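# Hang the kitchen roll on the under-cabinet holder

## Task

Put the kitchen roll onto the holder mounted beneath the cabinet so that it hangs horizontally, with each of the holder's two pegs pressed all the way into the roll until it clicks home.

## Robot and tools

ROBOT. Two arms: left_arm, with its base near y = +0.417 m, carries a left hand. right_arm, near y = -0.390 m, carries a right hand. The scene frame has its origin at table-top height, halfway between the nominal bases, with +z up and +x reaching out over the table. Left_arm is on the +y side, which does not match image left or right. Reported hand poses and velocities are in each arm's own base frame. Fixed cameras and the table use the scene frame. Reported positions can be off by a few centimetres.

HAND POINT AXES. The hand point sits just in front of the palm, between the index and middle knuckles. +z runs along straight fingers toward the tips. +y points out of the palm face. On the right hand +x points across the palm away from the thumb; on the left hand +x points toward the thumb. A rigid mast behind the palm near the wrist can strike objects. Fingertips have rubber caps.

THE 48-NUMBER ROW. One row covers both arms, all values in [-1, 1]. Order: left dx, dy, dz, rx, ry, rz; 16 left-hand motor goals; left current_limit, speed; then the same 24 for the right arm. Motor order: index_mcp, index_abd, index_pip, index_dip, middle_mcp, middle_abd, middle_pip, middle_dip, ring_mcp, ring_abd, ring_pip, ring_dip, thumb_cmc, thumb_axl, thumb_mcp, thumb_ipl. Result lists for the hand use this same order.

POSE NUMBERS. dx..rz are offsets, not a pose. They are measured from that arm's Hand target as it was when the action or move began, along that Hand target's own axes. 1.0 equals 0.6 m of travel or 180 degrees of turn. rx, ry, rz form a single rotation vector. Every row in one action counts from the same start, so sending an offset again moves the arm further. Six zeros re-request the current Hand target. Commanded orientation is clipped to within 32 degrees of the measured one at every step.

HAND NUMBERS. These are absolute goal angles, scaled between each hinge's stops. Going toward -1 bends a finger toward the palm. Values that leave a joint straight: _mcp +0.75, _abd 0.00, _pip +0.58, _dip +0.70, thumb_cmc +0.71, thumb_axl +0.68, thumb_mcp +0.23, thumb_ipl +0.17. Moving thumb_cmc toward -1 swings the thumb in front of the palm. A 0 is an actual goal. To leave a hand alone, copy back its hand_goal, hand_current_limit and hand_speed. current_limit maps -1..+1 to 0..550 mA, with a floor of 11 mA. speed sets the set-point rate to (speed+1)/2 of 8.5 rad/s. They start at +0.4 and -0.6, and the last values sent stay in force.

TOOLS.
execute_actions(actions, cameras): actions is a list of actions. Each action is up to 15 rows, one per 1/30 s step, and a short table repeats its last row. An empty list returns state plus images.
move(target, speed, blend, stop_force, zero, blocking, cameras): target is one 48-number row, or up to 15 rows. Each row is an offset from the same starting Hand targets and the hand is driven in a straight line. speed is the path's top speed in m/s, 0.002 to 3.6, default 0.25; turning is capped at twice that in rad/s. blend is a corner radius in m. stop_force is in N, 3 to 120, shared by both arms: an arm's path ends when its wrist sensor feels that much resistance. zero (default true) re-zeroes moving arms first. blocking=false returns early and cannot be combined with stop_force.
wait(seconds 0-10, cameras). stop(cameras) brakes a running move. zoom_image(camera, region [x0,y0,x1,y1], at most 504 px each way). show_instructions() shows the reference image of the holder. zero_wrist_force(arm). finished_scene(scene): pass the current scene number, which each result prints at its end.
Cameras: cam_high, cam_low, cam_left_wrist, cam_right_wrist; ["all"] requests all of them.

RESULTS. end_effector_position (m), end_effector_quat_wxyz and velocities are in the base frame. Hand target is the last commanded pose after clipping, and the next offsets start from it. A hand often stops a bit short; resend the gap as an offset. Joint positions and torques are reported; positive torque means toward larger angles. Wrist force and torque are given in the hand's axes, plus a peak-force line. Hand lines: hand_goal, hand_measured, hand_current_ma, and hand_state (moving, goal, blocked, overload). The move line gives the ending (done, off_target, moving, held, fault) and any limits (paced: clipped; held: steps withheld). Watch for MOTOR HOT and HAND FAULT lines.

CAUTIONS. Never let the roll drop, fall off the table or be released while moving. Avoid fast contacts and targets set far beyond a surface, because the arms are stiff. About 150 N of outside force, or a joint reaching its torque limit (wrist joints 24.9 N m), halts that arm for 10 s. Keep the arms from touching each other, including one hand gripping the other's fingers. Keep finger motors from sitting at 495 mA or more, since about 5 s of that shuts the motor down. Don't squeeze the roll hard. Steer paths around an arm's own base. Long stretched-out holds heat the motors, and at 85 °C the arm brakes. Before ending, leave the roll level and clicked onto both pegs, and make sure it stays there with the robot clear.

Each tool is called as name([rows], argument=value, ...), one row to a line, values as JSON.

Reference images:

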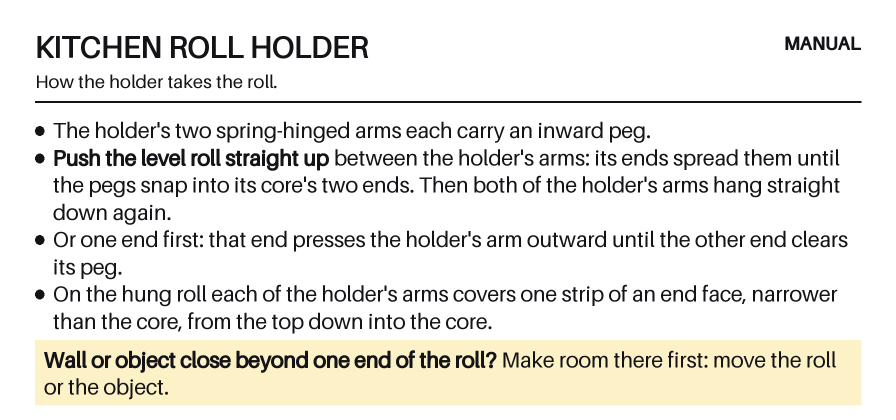

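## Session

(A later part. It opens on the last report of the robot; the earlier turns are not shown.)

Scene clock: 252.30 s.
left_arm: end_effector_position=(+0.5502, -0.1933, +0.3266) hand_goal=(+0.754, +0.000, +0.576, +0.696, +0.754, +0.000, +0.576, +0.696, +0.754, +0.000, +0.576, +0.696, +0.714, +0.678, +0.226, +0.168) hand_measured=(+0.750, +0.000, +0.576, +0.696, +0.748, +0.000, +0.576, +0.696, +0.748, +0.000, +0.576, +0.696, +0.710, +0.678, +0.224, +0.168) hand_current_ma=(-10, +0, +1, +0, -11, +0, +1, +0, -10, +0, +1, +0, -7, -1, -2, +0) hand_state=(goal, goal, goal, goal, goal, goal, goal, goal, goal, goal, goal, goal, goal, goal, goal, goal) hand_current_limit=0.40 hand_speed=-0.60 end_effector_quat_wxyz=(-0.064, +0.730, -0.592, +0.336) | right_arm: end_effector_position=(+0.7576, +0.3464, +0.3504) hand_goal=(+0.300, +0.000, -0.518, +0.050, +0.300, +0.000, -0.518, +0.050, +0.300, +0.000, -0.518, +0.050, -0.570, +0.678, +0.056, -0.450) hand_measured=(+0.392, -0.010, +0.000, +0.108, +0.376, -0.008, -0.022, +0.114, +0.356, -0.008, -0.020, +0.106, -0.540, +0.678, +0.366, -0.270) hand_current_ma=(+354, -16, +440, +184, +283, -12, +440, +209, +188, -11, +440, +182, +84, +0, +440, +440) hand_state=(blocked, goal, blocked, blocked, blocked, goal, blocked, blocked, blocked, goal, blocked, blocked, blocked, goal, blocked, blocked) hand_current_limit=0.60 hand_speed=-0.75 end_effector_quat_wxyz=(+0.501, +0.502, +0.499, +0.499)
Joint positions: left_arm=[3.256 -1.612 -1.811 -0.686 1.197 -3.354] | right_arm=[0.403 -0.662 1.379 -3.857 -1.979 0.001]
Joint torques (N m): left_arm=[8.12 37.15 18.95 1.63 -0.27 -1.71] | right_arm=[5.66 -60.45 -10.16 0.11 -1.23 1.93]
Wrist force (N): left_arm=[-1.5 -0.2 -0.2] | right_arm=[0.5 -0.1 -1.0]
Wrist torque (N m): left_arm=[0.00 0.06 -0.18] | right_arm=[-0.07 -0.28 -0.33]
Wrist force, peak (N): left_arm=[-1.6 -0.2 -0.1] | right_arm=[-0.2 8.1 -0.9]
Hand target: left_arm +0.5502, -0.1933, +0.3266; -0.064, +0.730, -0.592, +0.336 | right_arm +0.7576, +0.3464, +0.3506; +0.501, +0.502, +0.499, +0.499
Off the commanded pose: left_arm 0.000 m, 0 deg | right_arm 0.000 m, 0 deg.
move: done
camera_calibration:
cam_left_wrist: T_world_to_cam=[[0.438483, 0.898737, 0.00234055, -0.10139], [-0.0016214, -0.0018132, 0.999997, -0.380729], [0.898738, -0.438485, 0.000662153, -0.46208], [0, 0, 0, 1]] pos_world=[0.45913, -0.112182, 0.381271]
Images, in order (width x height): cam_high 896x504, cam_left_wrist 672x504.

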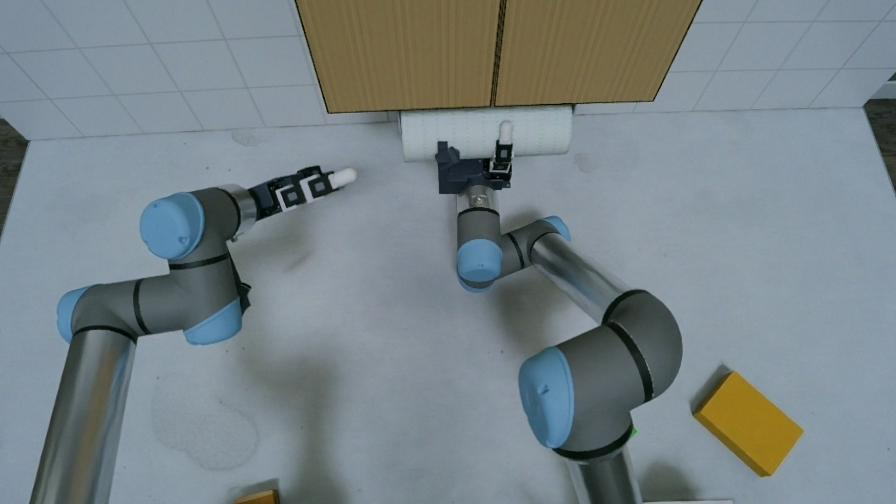

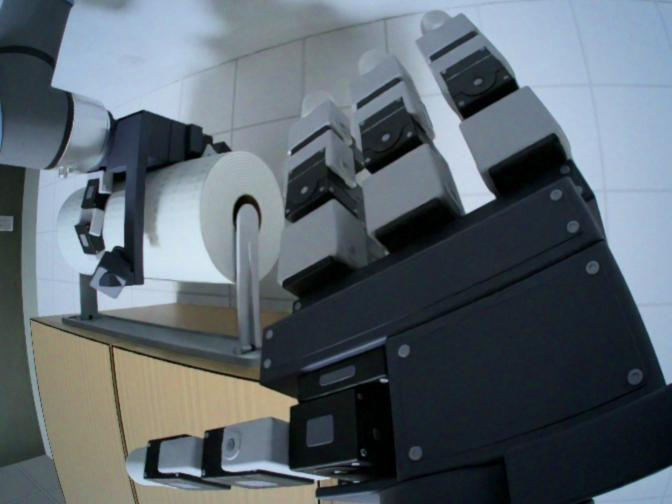

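move(target=[0,0,0,0,0,0,0.754,0,0.576,0.696,0.754,0,0.576,0.696,0.754,0,0.576,0.696,0.714,0.678,0.226,0.168,0.4,-0.6,0,0,0,0,0,0,0.754,0,0.576,0.696,0.754,0,0.576,0.696,0.754,0,0.576,0.696,-0.57,0.678,0.45,0.168,0.6,-0.75], speed=0.05, cameras=["cam_left_wrist","cam_high","cam_low"])

Scene clock: 256.40 s.
left_arm: end_effector_position=(+0.5502, -0.1933, +0.3266) hand_goal=(+0.754, +0.000, +0.576, +0.696, +0.754, +0.000, +0.576, +0.696, +0.754, +0.000, +0.576, +0.696, +0.714, +0.678, +0.226, +0.168) hand_measured=(+0.750, +0.000, +0.576, +0.696, +0.748, +0.000, +0.576, +0.696, +0.748, +0.000, +0.576, +0.696, +0.710, +0.678, +0.224, +0.168) hand_current_ma=(-10, +0, +1, +0, -11, +0, +1, +0, -10, +0, +1, +0, -7, -1, -2, +0) hand_state=(goal, goal, goal, goal, goal, goal, goal, goal, goal, goal, goal, goal, goal, goal, goal, goal) hand_current_limit=0.40 hand_speed=-0.60 end_effector_quat_wxyz=(-0.064, +0.730, -0.592, +0.336) | right_arm: end_effector_position=(+0.7576, +0.3464, +0.3506) hand_goal=(+0.754, +0.000, +0.576, +0.696, +0.754, +0.000, +0.576, +0.696, +0.754, +0.000, +0.576, +0.696, -0.570, +0.678, +0.450, +0.168) hand_measured=(+0.762, -0.002, +0.576, +0.694, +0.762, -0.002, +0.576, +0.694, +0.762, -0.004, +0.576, +0.694, -0.566, +0.678, +0.450, +0.166) hand_current_ma=(+15, -3, +0, -4, +19, -3, +0, -3, +15, -4, +0, -3, +5, +0, -1, -3) hand_state=(goal, goal, goal, goal, goal, goal, goal, goal, goal, goal, goal, goal, goal, goal, goal, goal) hand_current_limit=0.60 hand_speed=-0.75 end_effector_quat_wxyz=(+0.501, +0.502, +0.499, +0.499)
Joint positions: left_arm=[3.256 -1.612 -1.811 -0.686 1.197 -3.354] | right_arm=[0.403 -0.662 1.379 -3.857 -1.979 0.001]
Joint torques (N m): left_arm=[8.27 35.85 19.89 1.67 -0.63 -1.82] | right_arm=[-2.57 -57.6 -27.18 -1.61 -2.25 1.08]
Wrist force (N): left_arm=[-1.4 -0.2 -0.3] | right_arm=[0.2 -1.0 1.0]
Wrist torque (N m): left_arm=[0.01 0.05 -0.17] | right_arm=[-0.06 0.02 -0.13]
Wrist force, peak (N): left_arm=[-1.6 -0.2 -0.2] | right_arm=[0.1 -1.7 -1.4]
Hand target: left_arm +0.5502, -0.1933, +0.3266; -0.064, +0.730, -0.592, +0.336 | right_arm +0.7576, +0.3464, +0.3506; +0.501, +0.502, +0.499, +0.499
Off the commanded pose: left_arm 0.000 m, 0 deg | right_arm 0.000 m, 0 deg.
move: done
camera_calibration:
cam_left_wrist: T_world_to_cam=[[0.438483, 0.898737, 0.00234055, -0.10139], [-0.0016214, -0.0018132, 0.999997, -0.380729], [0.898738, -0.438485, 0.000662153, -0.46208], [0, 0, 0, 1]] pos_world=[0.45913, -0.112182, 0.381271]
Images, in order (width x height): cam_high 896x504, cam_low 896x504, cam_left_wrist 672x504.

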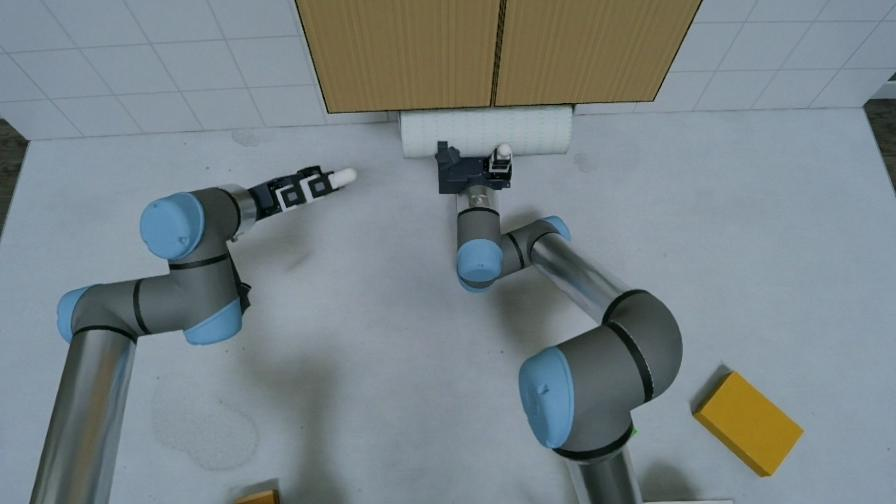

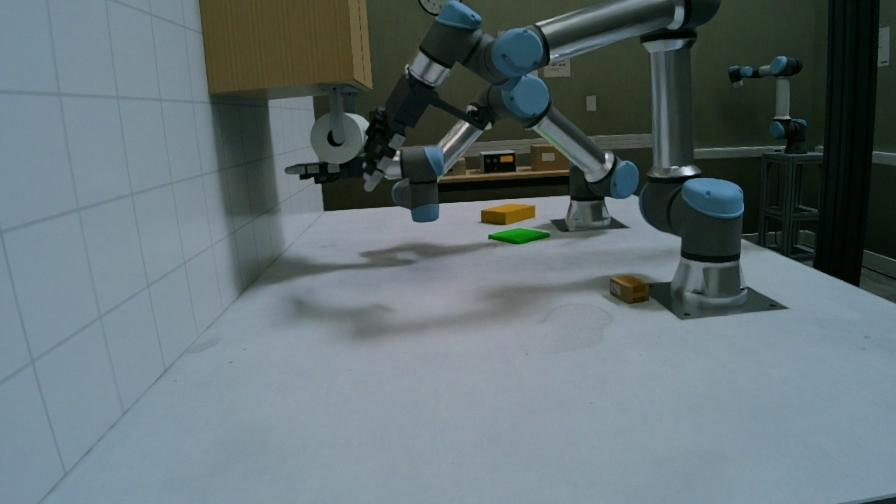

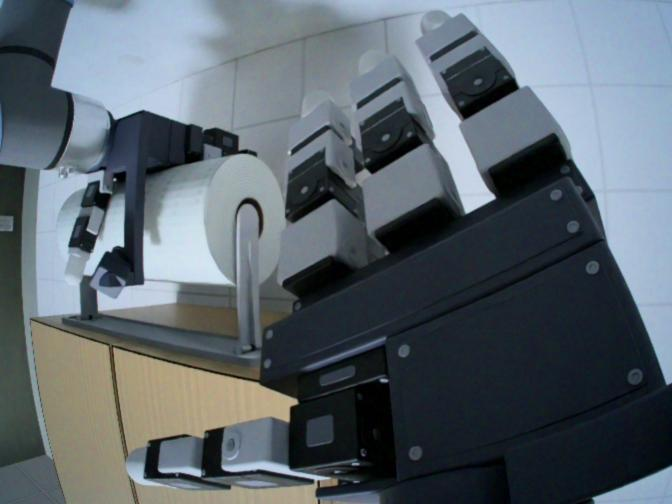

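move([
  [0,0,0,0,0,0,0.754,0,0.576,0.696,0.754,0,0.576,0.696,0.754,0,0.576,0.696,0.714,0.678,0.226,0.168,0.4,-0.6,0,-0.03,0,0,0,0,0.754,0,0.576,0.696,0.754,0,0.576,0.696,0.754,0,0.576,0.696,-0.57,0.678,0.45,0.168,0.6,-0.75],
], speed=0.08, cameras=["cam_left_wrist","cam_high","cam_low"])

zoom_image(camera="cam_left_wrist", region=[20, 60, 320, 370])

zoom_image(camera="cam_high", region=[380, 90, 600, 220])

Scene clock: 260.43 s.
left_arm: end_effector_position=(+0.5502, -0.1933, +0.3266) hand_goal=(+0.754, +0.000, +0.576, +0.696, +0.754, +0.000, +0.576, +0.696, +0.754, +0.000, +0.576, +0.696, +0.714, +0.678, +0.226, +0.168) hand_measured=(+0.750, +0.000, +0.576, +0.696, +0.748, +0.000, +0.576, +0.696, +0.748, +0.000, +0.576, +0.696, +0.710, +0.678, +0.224, +0.168) hand_current_ma=(-10, +0, +1, +0, -11, +0, +1, +0, -10, +0, +1, +0, -7, -1, -2, +0) hand_state=(goal, goal, goal, goal, goal, goal, goal, goal, goal, goal, goal, goal, goal, goal, goal, goal) hand_current_limit=0.40 hand_speed=-0.60 end_effector_quat_wxyz=(-0.064, +0.730, -0.592, +0.336) | right_arm: end_effector_position=(+0.7576, +0.3464, +0.3328) hand_goal=(+0.754, +0.000, +0.576, +0.696, +0.754, +0.000, +0.576, +0.696, +0.754, +0.000, +0.576, +0.696, -0.570, +0.678, +0.450, +0.168) hand_measured=(+0.762, -0.002, +0.576, +0.694, +0.762, -0.002, +0.576, +0.694, +0.762, -0.004, +0.576, +0.694, -0.566, +0.678, +0.452, +0.166) hand_current_ma=(+15, -3, +0, -4, +19, -3, +0, -3, +15, -4, +0, -3, +5, +0, +2, -3) hand_state=(goal, goal, goal, goal, goal, goal, goal, goal, goal, goal, goal, goal, goal, goal, goal, goal) hand_current_limit=0.60 hand_speed=-0.75 end_effector_quat_wxyz=(+0.501, +0.502, +0.499, +0.499)
Joint positions: left_arm=[3.256 -1.612 -1.811 -0.686 1.197 -3.354] | right_arm=[0.403 -0.634 1.378 -3.885 -1.979 0.001]
Joint torques (N m): left_arm=[8.14 36.8 18.97 1.82 -0.64 -1.75] | right_arm=[3.25 -39.5 -28.06 -2.89 -2.46 1.48]
Wrist force (N): left_arm=[-1.5 -0.4 0.0] | right_arm=[0.5 0.6 1.2]
Wrist torque (N m): left_arm=[-0.04 0.06 -0.17] | right_arm=[0.03 -0.02 -0.05]
Wrist force, peak (N): left_arm=[-1.7 -0.1 0.0] | right_arm=[0.3 -1.1 1.3]
Hand target: left_arm +0.5502, -0.1933, +0.3266; -0.064, +0.730, -0.592, +0.336 | right_arm +0.7576, +0.3464, +0.3326; +0.501, +0.502, +0.499, +0.499
Off the commanded pose: left_arm 0.000 m, 0 deg | right_arm 0.000 m, 0 deg.
move: done
camera_calibration:
cam_left_wrist: T_world_to_cam=[[0.438483, 0.898737, 0.00234055, -0.10139], [-0.0016214, -0.0018132, 0.999997, -0.380729], [0.898738, -0.438485, 0.000662153, -0.46208], [0, 0, 0, 1]] pos_world=[0.45913, -0.112182, 0.381271]
Images, in order (width x height): cam_high 896x504, cam_low 896x504, cam_left_wrist 672x504.

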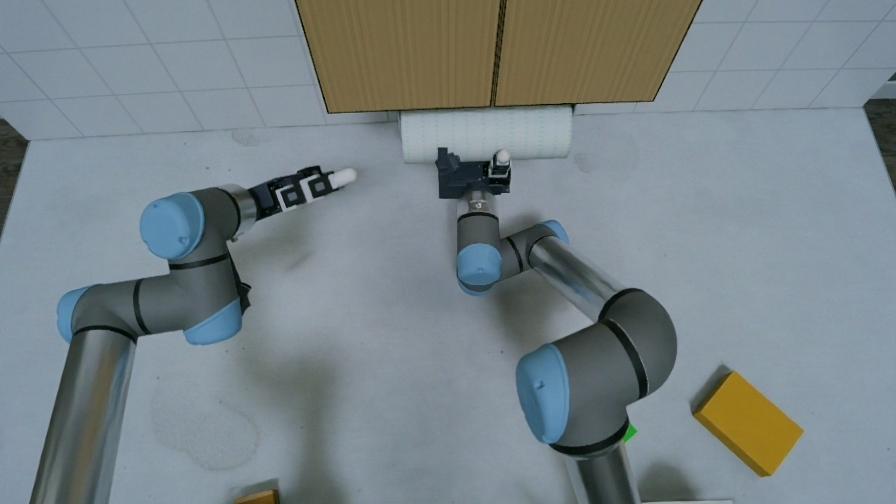

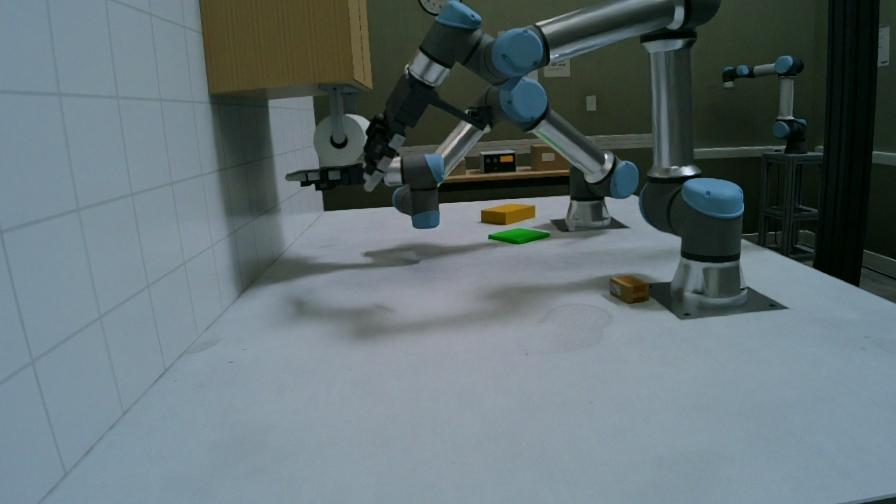

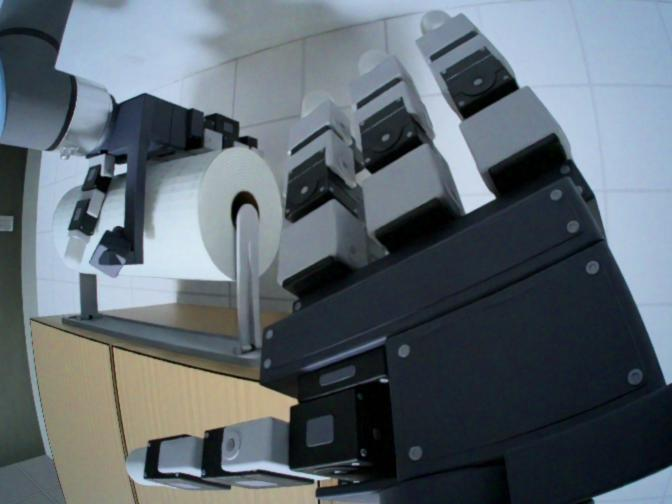

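Scaled by 1.626 from the camera's 672x504 image, which has a finer 960x720 frame.

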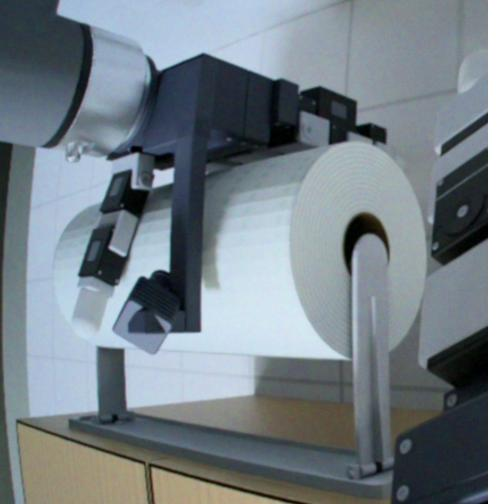

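Scaled by 2.291 from the camera's 896x504 image, which has a finer 1280x720 frame.

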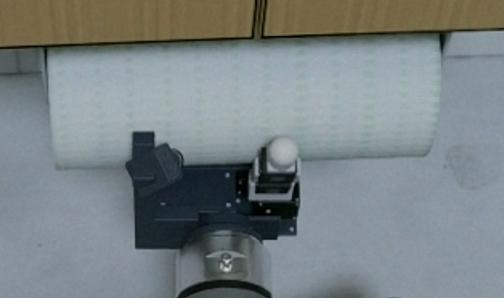

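move([
  [0,0,0,0,0,0,0.754,0,0.576,0.696,0.754,0,0.576,0.696,0.754,0,0.576,0.696,0.714,0.678,0.226,0.168,0.4,-0.6,0,-0.095,0,0,0,0,0.754,0,0.576,0.696,0.754,0,0.576,0.696,0.754,0,0.576,0.696,-0.57,0.678,0.45,0.168,0.6,-0.75],
  [0,0,0,0,0,0,0.754,0,0.576,0.696,0.754,0,0.576,0.696,0.754,0,0.576,0.696,0.714,0.678,0.226,0.168,0.4,-0.6,0,-0.095,-0.3,0,0,0,0.754,0,0.576,0.696,0.754,0,0.576,0.696,0.754,0,0.576,0.696,-0.57,0.678,0.45,0.168,0.6,-0.75],
], speed=0.13, blend=0.01, cameras=["cam_left_wrist","cam_high","cam_low"])

zoom_image(camera="cam_left_wrist", region=[20, 60, 320, 370])

zoom_image(camera="cam_high", region=[380, 90, 600, 220])

zoom_image(camera="cam_low", region=[270, 60, 450, 220])

Scene clock: 272.50 s.
left_arm: end_effector_position=(+0.5502, -0.1933, +0.3266) hand_goal=(+0.754, +0.000, +0.576, +0.696, +0.754, +0.000, +0.576, +0.696, +0.754, +0.000, +0.576, +0.696, +0.714, +0.678, +0.226, +0.168) hand_measured=(+0.750, +0.000, +0.576, +0.696, +0.748, +0.000, +0.576, +0.696, +0.748, +0.000, +0.576, +0.696, +0.710, +0.678, +0.224, +0.168) hand_current_ma=(-10, +0, +1, +0, -11, +0, +1, +0, -10, +0, +1, +0, -7, -1, -2, +0) hand_state=(goal, goal, goal, goal, goal, goal, goal, goal, goal, goal, goal, goal, goal, goal, goal, goal) hand_current_limit=0.40 hand_speed=-0.60 end_effector_quat_wxyz=(-0.064, +0.730, -0.592, +0.336) | right_arm: end_effector_position=(+0.5777, +0.3474, +0.2758) hand_goal=(+0.754, +0.000, +0.576, +0.696, +0.754, +0.000, +0.576, +0.696, +0.754, +0.000, +0.576, +0.696, -0.570, +0.678, +0.450, +0.168) hand_measured=(+0.762, -0.002, +0.576, +0.694, +0.764, -0.002, +0.576, +0.694, +0.762, -0.004, +0.576, +0.694, -0.566, +0.678, +0.452, +0.166) hand_current_ma=(+16, -3, +0, -4, +20, -3, +0, -3, +16, -4, +0, -3, +5, +0, +2, -3) hand_state=(goal, goal, goal, goal, goal, goal, goal, goal, goal, goal, goal, goal, goal, goal, goal, goal) hand_current_limit=0.60 hand_speed=-0.75 end_effector_quat_wxyz=(+0.501, +0.502, +0.499, +0.499)
Joint positions: left_arm=[3.256 -1.612 -1.811 -0.686 1.197 -3.354] | right_arm=[0.553 -0.723 1.838 -4.256 -2.128 0.002]
Joint torques (N m): left_arm=[8.87 36.85 18.51 1.81 -0.7 -1.61] | right_arm=[9.45 -51.71 -0.25 -2.77 -2.86 2.16]
Wrist force (N): left_arm=[-1.3 -0.2 0.0] | right_arm=[0.7 0.7 1.6]
Wrist torque (N m): left_arm=[-0.02 0.04 -0.16] | right_arm=[0.03 -0.05 -0.07]
Wrist force, peak (N): left_arm=[-1.6 -0.3 -0.1] | right_arm=[0.6 0.8 1.9]
Hand target: left_arm +0.5502, -0.1933, +0.3266; -0.064, +0.730, -0.592, +0.336 | right_arm +0.5776, +0.3474, +0.2758; +0.501, +0.502, +0.499, +0.499
Off the commanded pose: left_arm 0.000 m, 0 deg | right_arm 0.000 m, 0 deg.
move: done
camera_calibration:
cam_left_wrist: T_world_to_cam=[[0.438483, 0.898737, 0.00234055, -0.10139], [-0.0016214, -0.0018132, 0.999997, -0.380729], [0.898738, -0.438485, 0.000662153, -0.46208], [0, 0, 0, 1]] pos_world=[0.45913, -0.112182, 0.381271]
Images, in order (width x height): cam_high 896x504, cam_low 896x504, cam_left_wrist 672x504.

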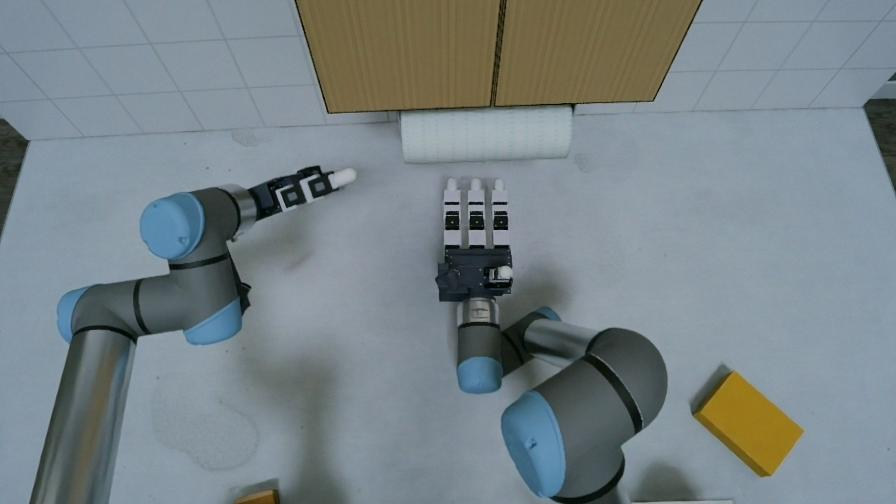

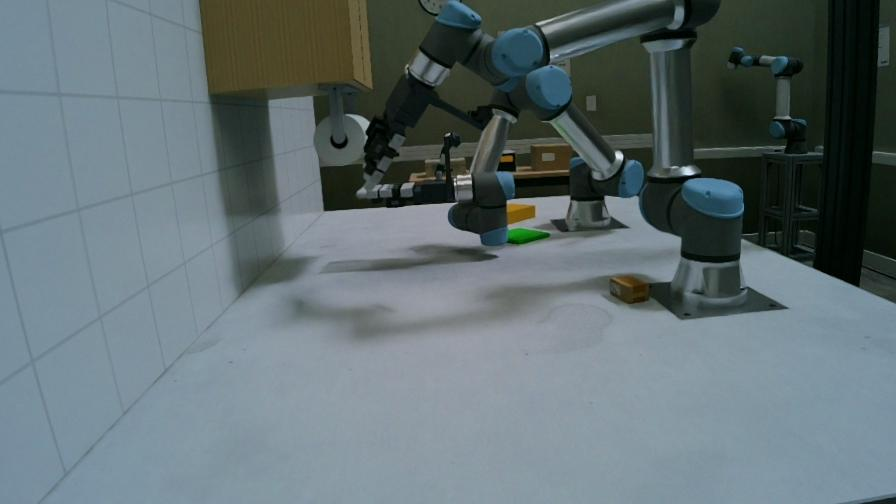

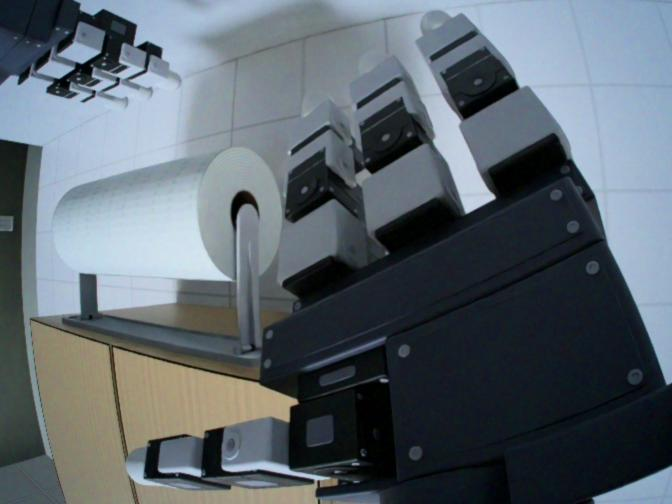

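Scaled by 1.626 from the camera's 672x504 image, which has a finer 960x720 frame.

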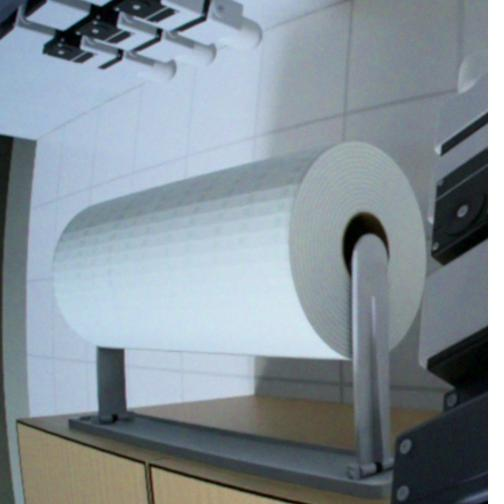

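Scaled by 2.291 from the camera's 896x504 image, which has a finer 1280x720 frame.

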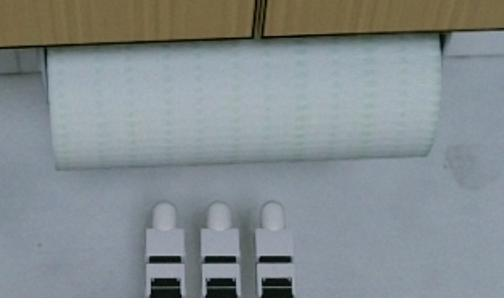

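Scaled by 2.800 from the camera's 896x504 image, which has a finer 1280x720 frame.

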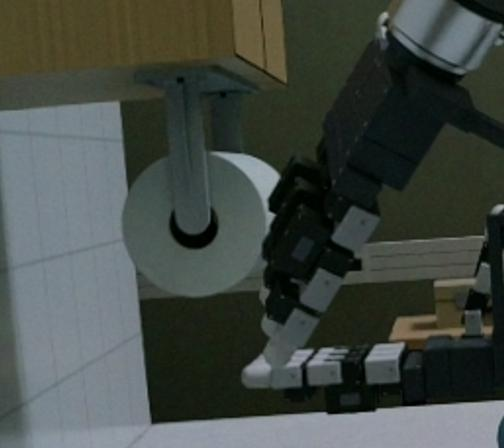

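wait(seconds=0.2, cameras=["cam_right_wrist","cam_low"])

zoom_image(camera="cam_low", region=[300, 80, 390, 180])

Scene clock: 275.67 s.
left_arm: end_effector_position=(+0.5502, -0.1933, +0.3266) hand_goal=(+0.754, +0.000, +0.576, +0.696, +0.754, +0.000, +0.576, +0.696, +0.754, +0.000, +0.576, +0.696, +0.714, +0.678, +0.226, +0.168) hand_measured=(+0.750, +0.000, +0.576, +0.696, +0.748, +0.000, +0.576, +0.696, +0.748, +0.000, +0.576, +0.696, +0.710, +0.678, +0.224, +0.168) hand_current_ma=(-10, +0, +1, +0, -11, +0, +1, +0, -10, +0, +1, +0, -7, -1, -2, +0) hand_state=(goal, goal, goal, goal, goal, goal, goal, goal, goal, goal, goal, goal, goal, goal, goal, goal) hand_current_limit=0.40 hand_speed=-0.60 end_effector_quat_wxyz=(-0.064, +0.730, -0.592, +0.336) | right_arm: end_effector_position=(+0.5776, +0.3474, +0.2758) hand_goal=(+0.754, +0.000, +0.576, +0.696, +0.754, +0.000, +0.576, +0.696, +0.754, +0.000, +0.576, +0.696, -0.570, +0.678, +0.450, +0.168) hand_measured=(+0.762, -0.002, +0.576, +0.694, +0.764, -0.002, +0.576, +0.694, +0.762, -0.004, +0.576, +0.694, -0.566, +0.678, +0.452, +0.166) hand_current_ma=(+16, -3, +0, -4, +20, -3, +0, -3, +16, -4, +0, -3, +5, +0, +2, -3) hand_state=(goal, goal, goal, goal, goal, goal, goal, goal, goal, goal, goal, goal, goal, goal, goal, goal) hand_current_limit=0.60 hand_speed=-0.75 end_effector_quat_wxyz=(+0.501, +0.502, +0.499, +0.499)
Joint positions: left_arm=[3.256 -1.612 -1.811 -0.686 1.197 -3.354] | right_arm=[0.553 -0.723 1.839 -4.256 -2.129 0.002]
Joint torques (N m): left_arm=[8.32 35.86 18.46 1.81 -0.52 -1.59] | right_arm=[9.52 -50.82 0.98 -2.94 -2.96 1.86]
Wrist force (N): left_arm=[-1.4 -0.3 -0.3] | right_arm=[0.5 0.6 1.8]
Wrist torque (N m): left_arm=[-0.01 0.05 -0.16] | right_arm=[0.00 -0.01 -0.09]
Wrist force, peak (N): left_arm=[-1.6 -0.4 -0.2] | right_arm=[0.8 0.5 2.0]
Hand target: left_arm +0.5502, -0.1933, +0.3266; -0.064, +0.730, -0.592, +0.336 | right_arm +0.5776, +0.3474, +0.2758; +0.501, +0.502, +0.499, +0.499
Off the commanded pose: left_arm 0.000 m, 0 deg | right_arm 0.000 m, 0 deg.
wait: 0.20 s; at rest from the start
camera_calibration:
cam_right_wrist: T_world_to_cam=[[0.0477853, -0.784424, 0.618381, 0.114181], [-0.749525, -0.43738, -0.496902, 0.670217], [0.660249, -0.439748, -0.608846, 0.0613145], [0, 0, 0, 1]] pos_world=[0.456406, 0.409668, 0.299756]
Images, in order (width x height): cam_low 896x504, cam_right_wrist 672x504.

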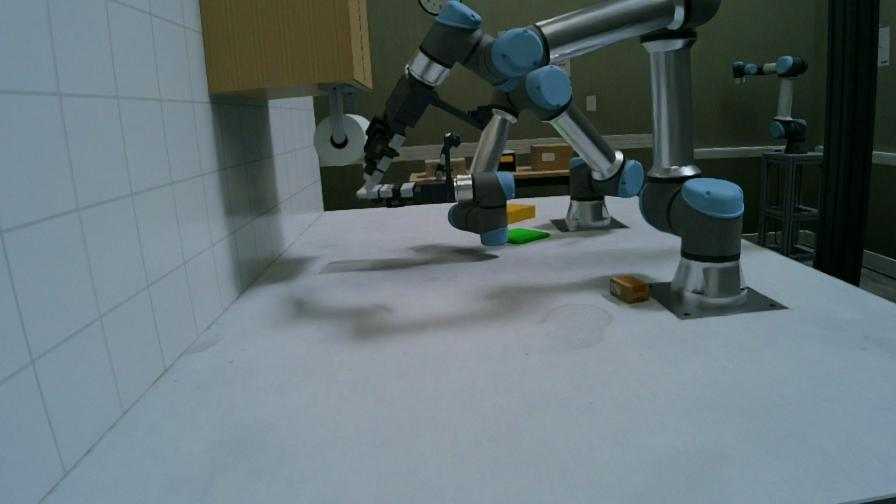

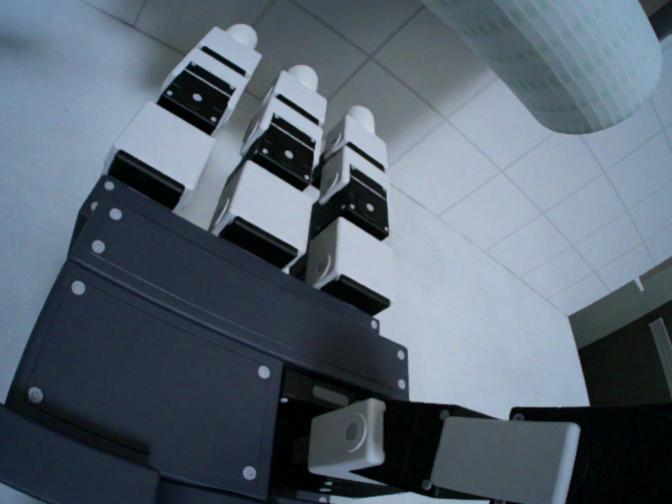

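Scaled by 5.040 from the camera's 896x504 image, which has a finer 1280x720 frame.

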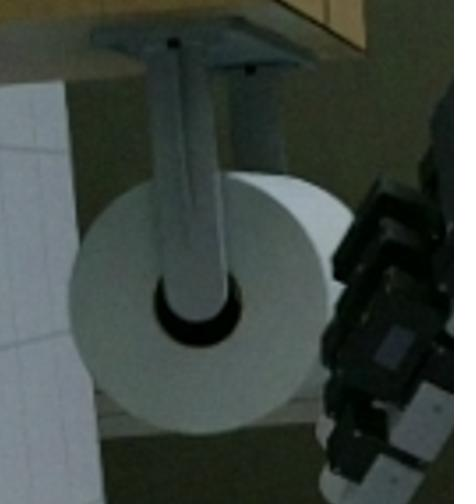

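wait(seconds=0, cameras=["cam_left_wrist","cam_high"])

zoom_image(camera="cam_left_wrist", region=[50, 220, 130, 330])

zoom_image(camera="cam_high", region=[550, 95, 590, 165])

zoom_image(camera="cam_high", region=[390, 100, 430, 170])

Scene clock: 287.67 s.
left_arm: end_effector_position=(+0.5502, -0.1933, +0.3266) hand_goal=(+0.754, +0.000, +0.576, +0.696, +0.754, +0.000, +0.576, +0.696, +0.754, +0.000, +0.576, +0.696, +0.714, +0.678, +0.226, +0.168) hand_measured=(+0.750, +0.000, +0.576, +0.696, +0.748, +0.000, +0.576, +0.696, +0.748, +0.000, +0.576, +0.696, +0.710, +0.678, +0.224, +0.168) hand_current_ma=(-10, +0, +1, +0, -11, +0, +1, +0, -10, +0, +1, +0, -7, -1, -2, +0) hand_state=(goal, goal, goal, goal, goal, goal, goal, goal, goal, goal, goal, goal, goal, goal, goal, goal) hand_current_limit=0.40 hand_speed=-0.60 end_effector_quat_wxyz=(-0.064, +0.730, -0.592, +0.336) | right_arm: end_effector_position=(+0.5776, +0.3474, +0.2758) hand_goal=(+0.754, +0.000, +0.576, +0.696, +0.754, +0.000, +0.576, +0.696, +0.754, +0.000, +0.576, +0.696, -0.570, +0.678, +0.450, +0.168) hand_measured=(+0.762, -0.002, +0.576, +0.694, +0.764, -0.002, +0.576, +0.694, +0.762, -0.004, +0.576, +0.694, -0.566, +0.678, +0.452, +0.166) hand_current_ma=(+16, -3, +0, -4, +20, -3, +0, -3, +16, -4, +0, -3, +5, +0, +2, -3) hand_state=(goal, goal, goal, goal, goal, goal, goal, goal, goal, goal, goal, goal, goal, goal, goal, goal) hand_current_limit=0.60 hand_speed=-0.75 end_effector_quat_wxyz=(+0.501, +0.502, +0.499, +0.499)
Joint positions: left_arm=[3.256 -1.612 -1.811 -0.686 1.197 -3.354] | right_arm=[0.553 -0.723 1.839 -4.256 -2.129 0.002]
Joint torques (N m): left_arm=[7.96 36.64 18.63 1.72 -0.67 -1.59] | right_arm=[11.56 -50.49 -0.28 -2.7 -2.68 2.04]
Wrist force (N): left_arm=[-1.4 -0.2 0.1] | right_arm=[0.6 0.6 1.8]
Wrist torque (N m): left_arm=[-0.02 0.06 -0.17] | right_arm=[-0.01 -0.03 -0.08]
Wrist force, peak (N): left_arm=[-1.6 -0.2 -0.3] | right_arm=[0.5 0.8 1.9]
Hand target: left_arm +0.5502, -0.1933, +0.3266; -0.064, +0.730, -0.592, +0.336 | right_arm +0.5776, +0.3474, +0.2758; +0.501, +0.502, +0.499, +0.499
Off the commanded pose: left_arm 0.000 m, 0 deg | right_arm 0.000 m, 0 deg.
camera_calibration:
cam_left_wrist: T_world_to_cam=[[0.438483, 0.898737, 0.00234055, -0.10139], [-0.0016214, -0.0018132, 0.999997, -0.380729], [0.898738, -0.438485, 0.000662153, -0.46208], [0, 0, 0, 1]] pos_world=[0.45913, -0.112182, 0.381271]
Images, in order (width x height): cam_high 896x504, cam_left_wrist 672x504.

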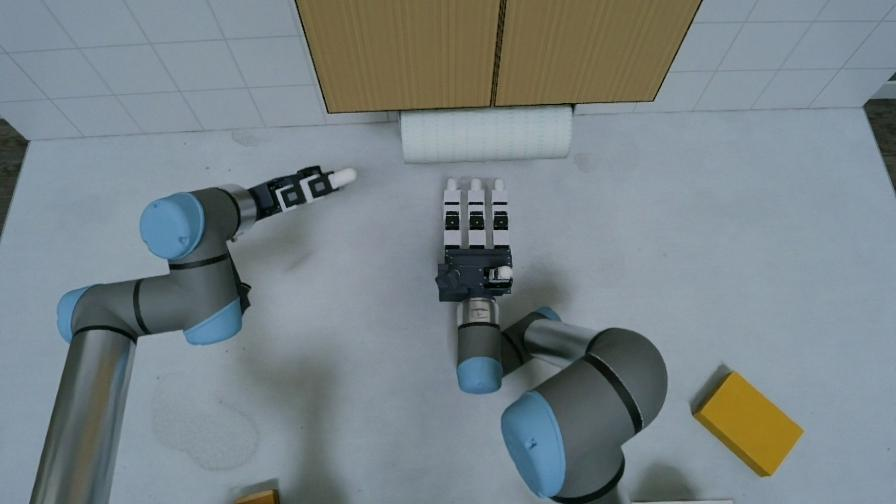

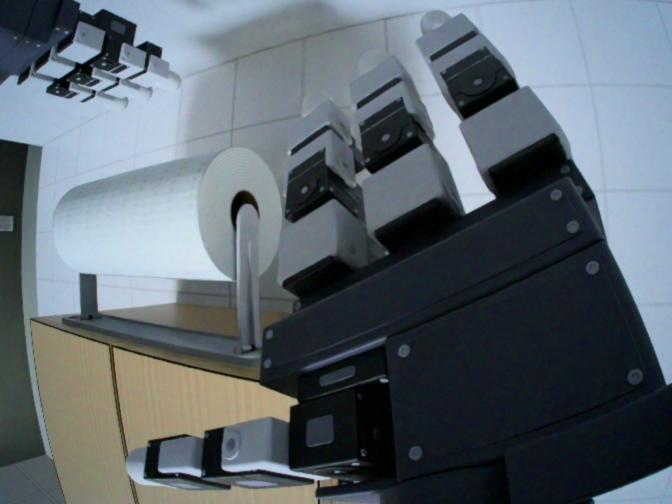

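Scaled by 4.582 from the camera's 672x504 image, which has a finer 960x720 frame.

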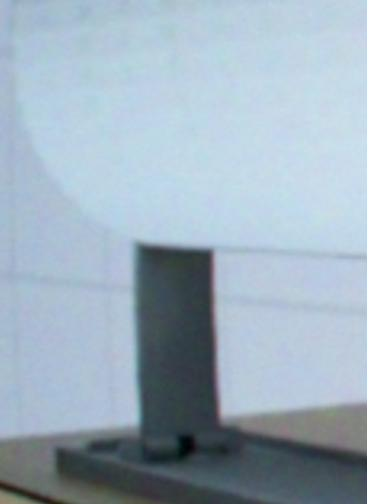

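Scaled by 7.200 from the camera's 896x504 image, which has a finer 1280x720 frame.

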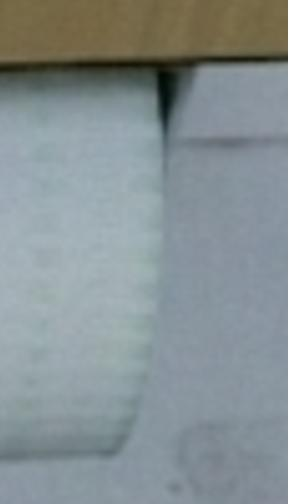

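Scaled by 7.200 from the camera's 896x504 image, which has a finer 1280x720 frame.

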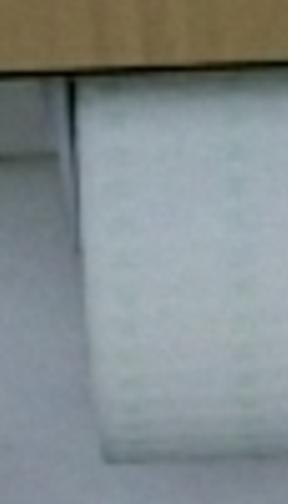

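finished_scene(scene=2)

The scene is finished: the task was done.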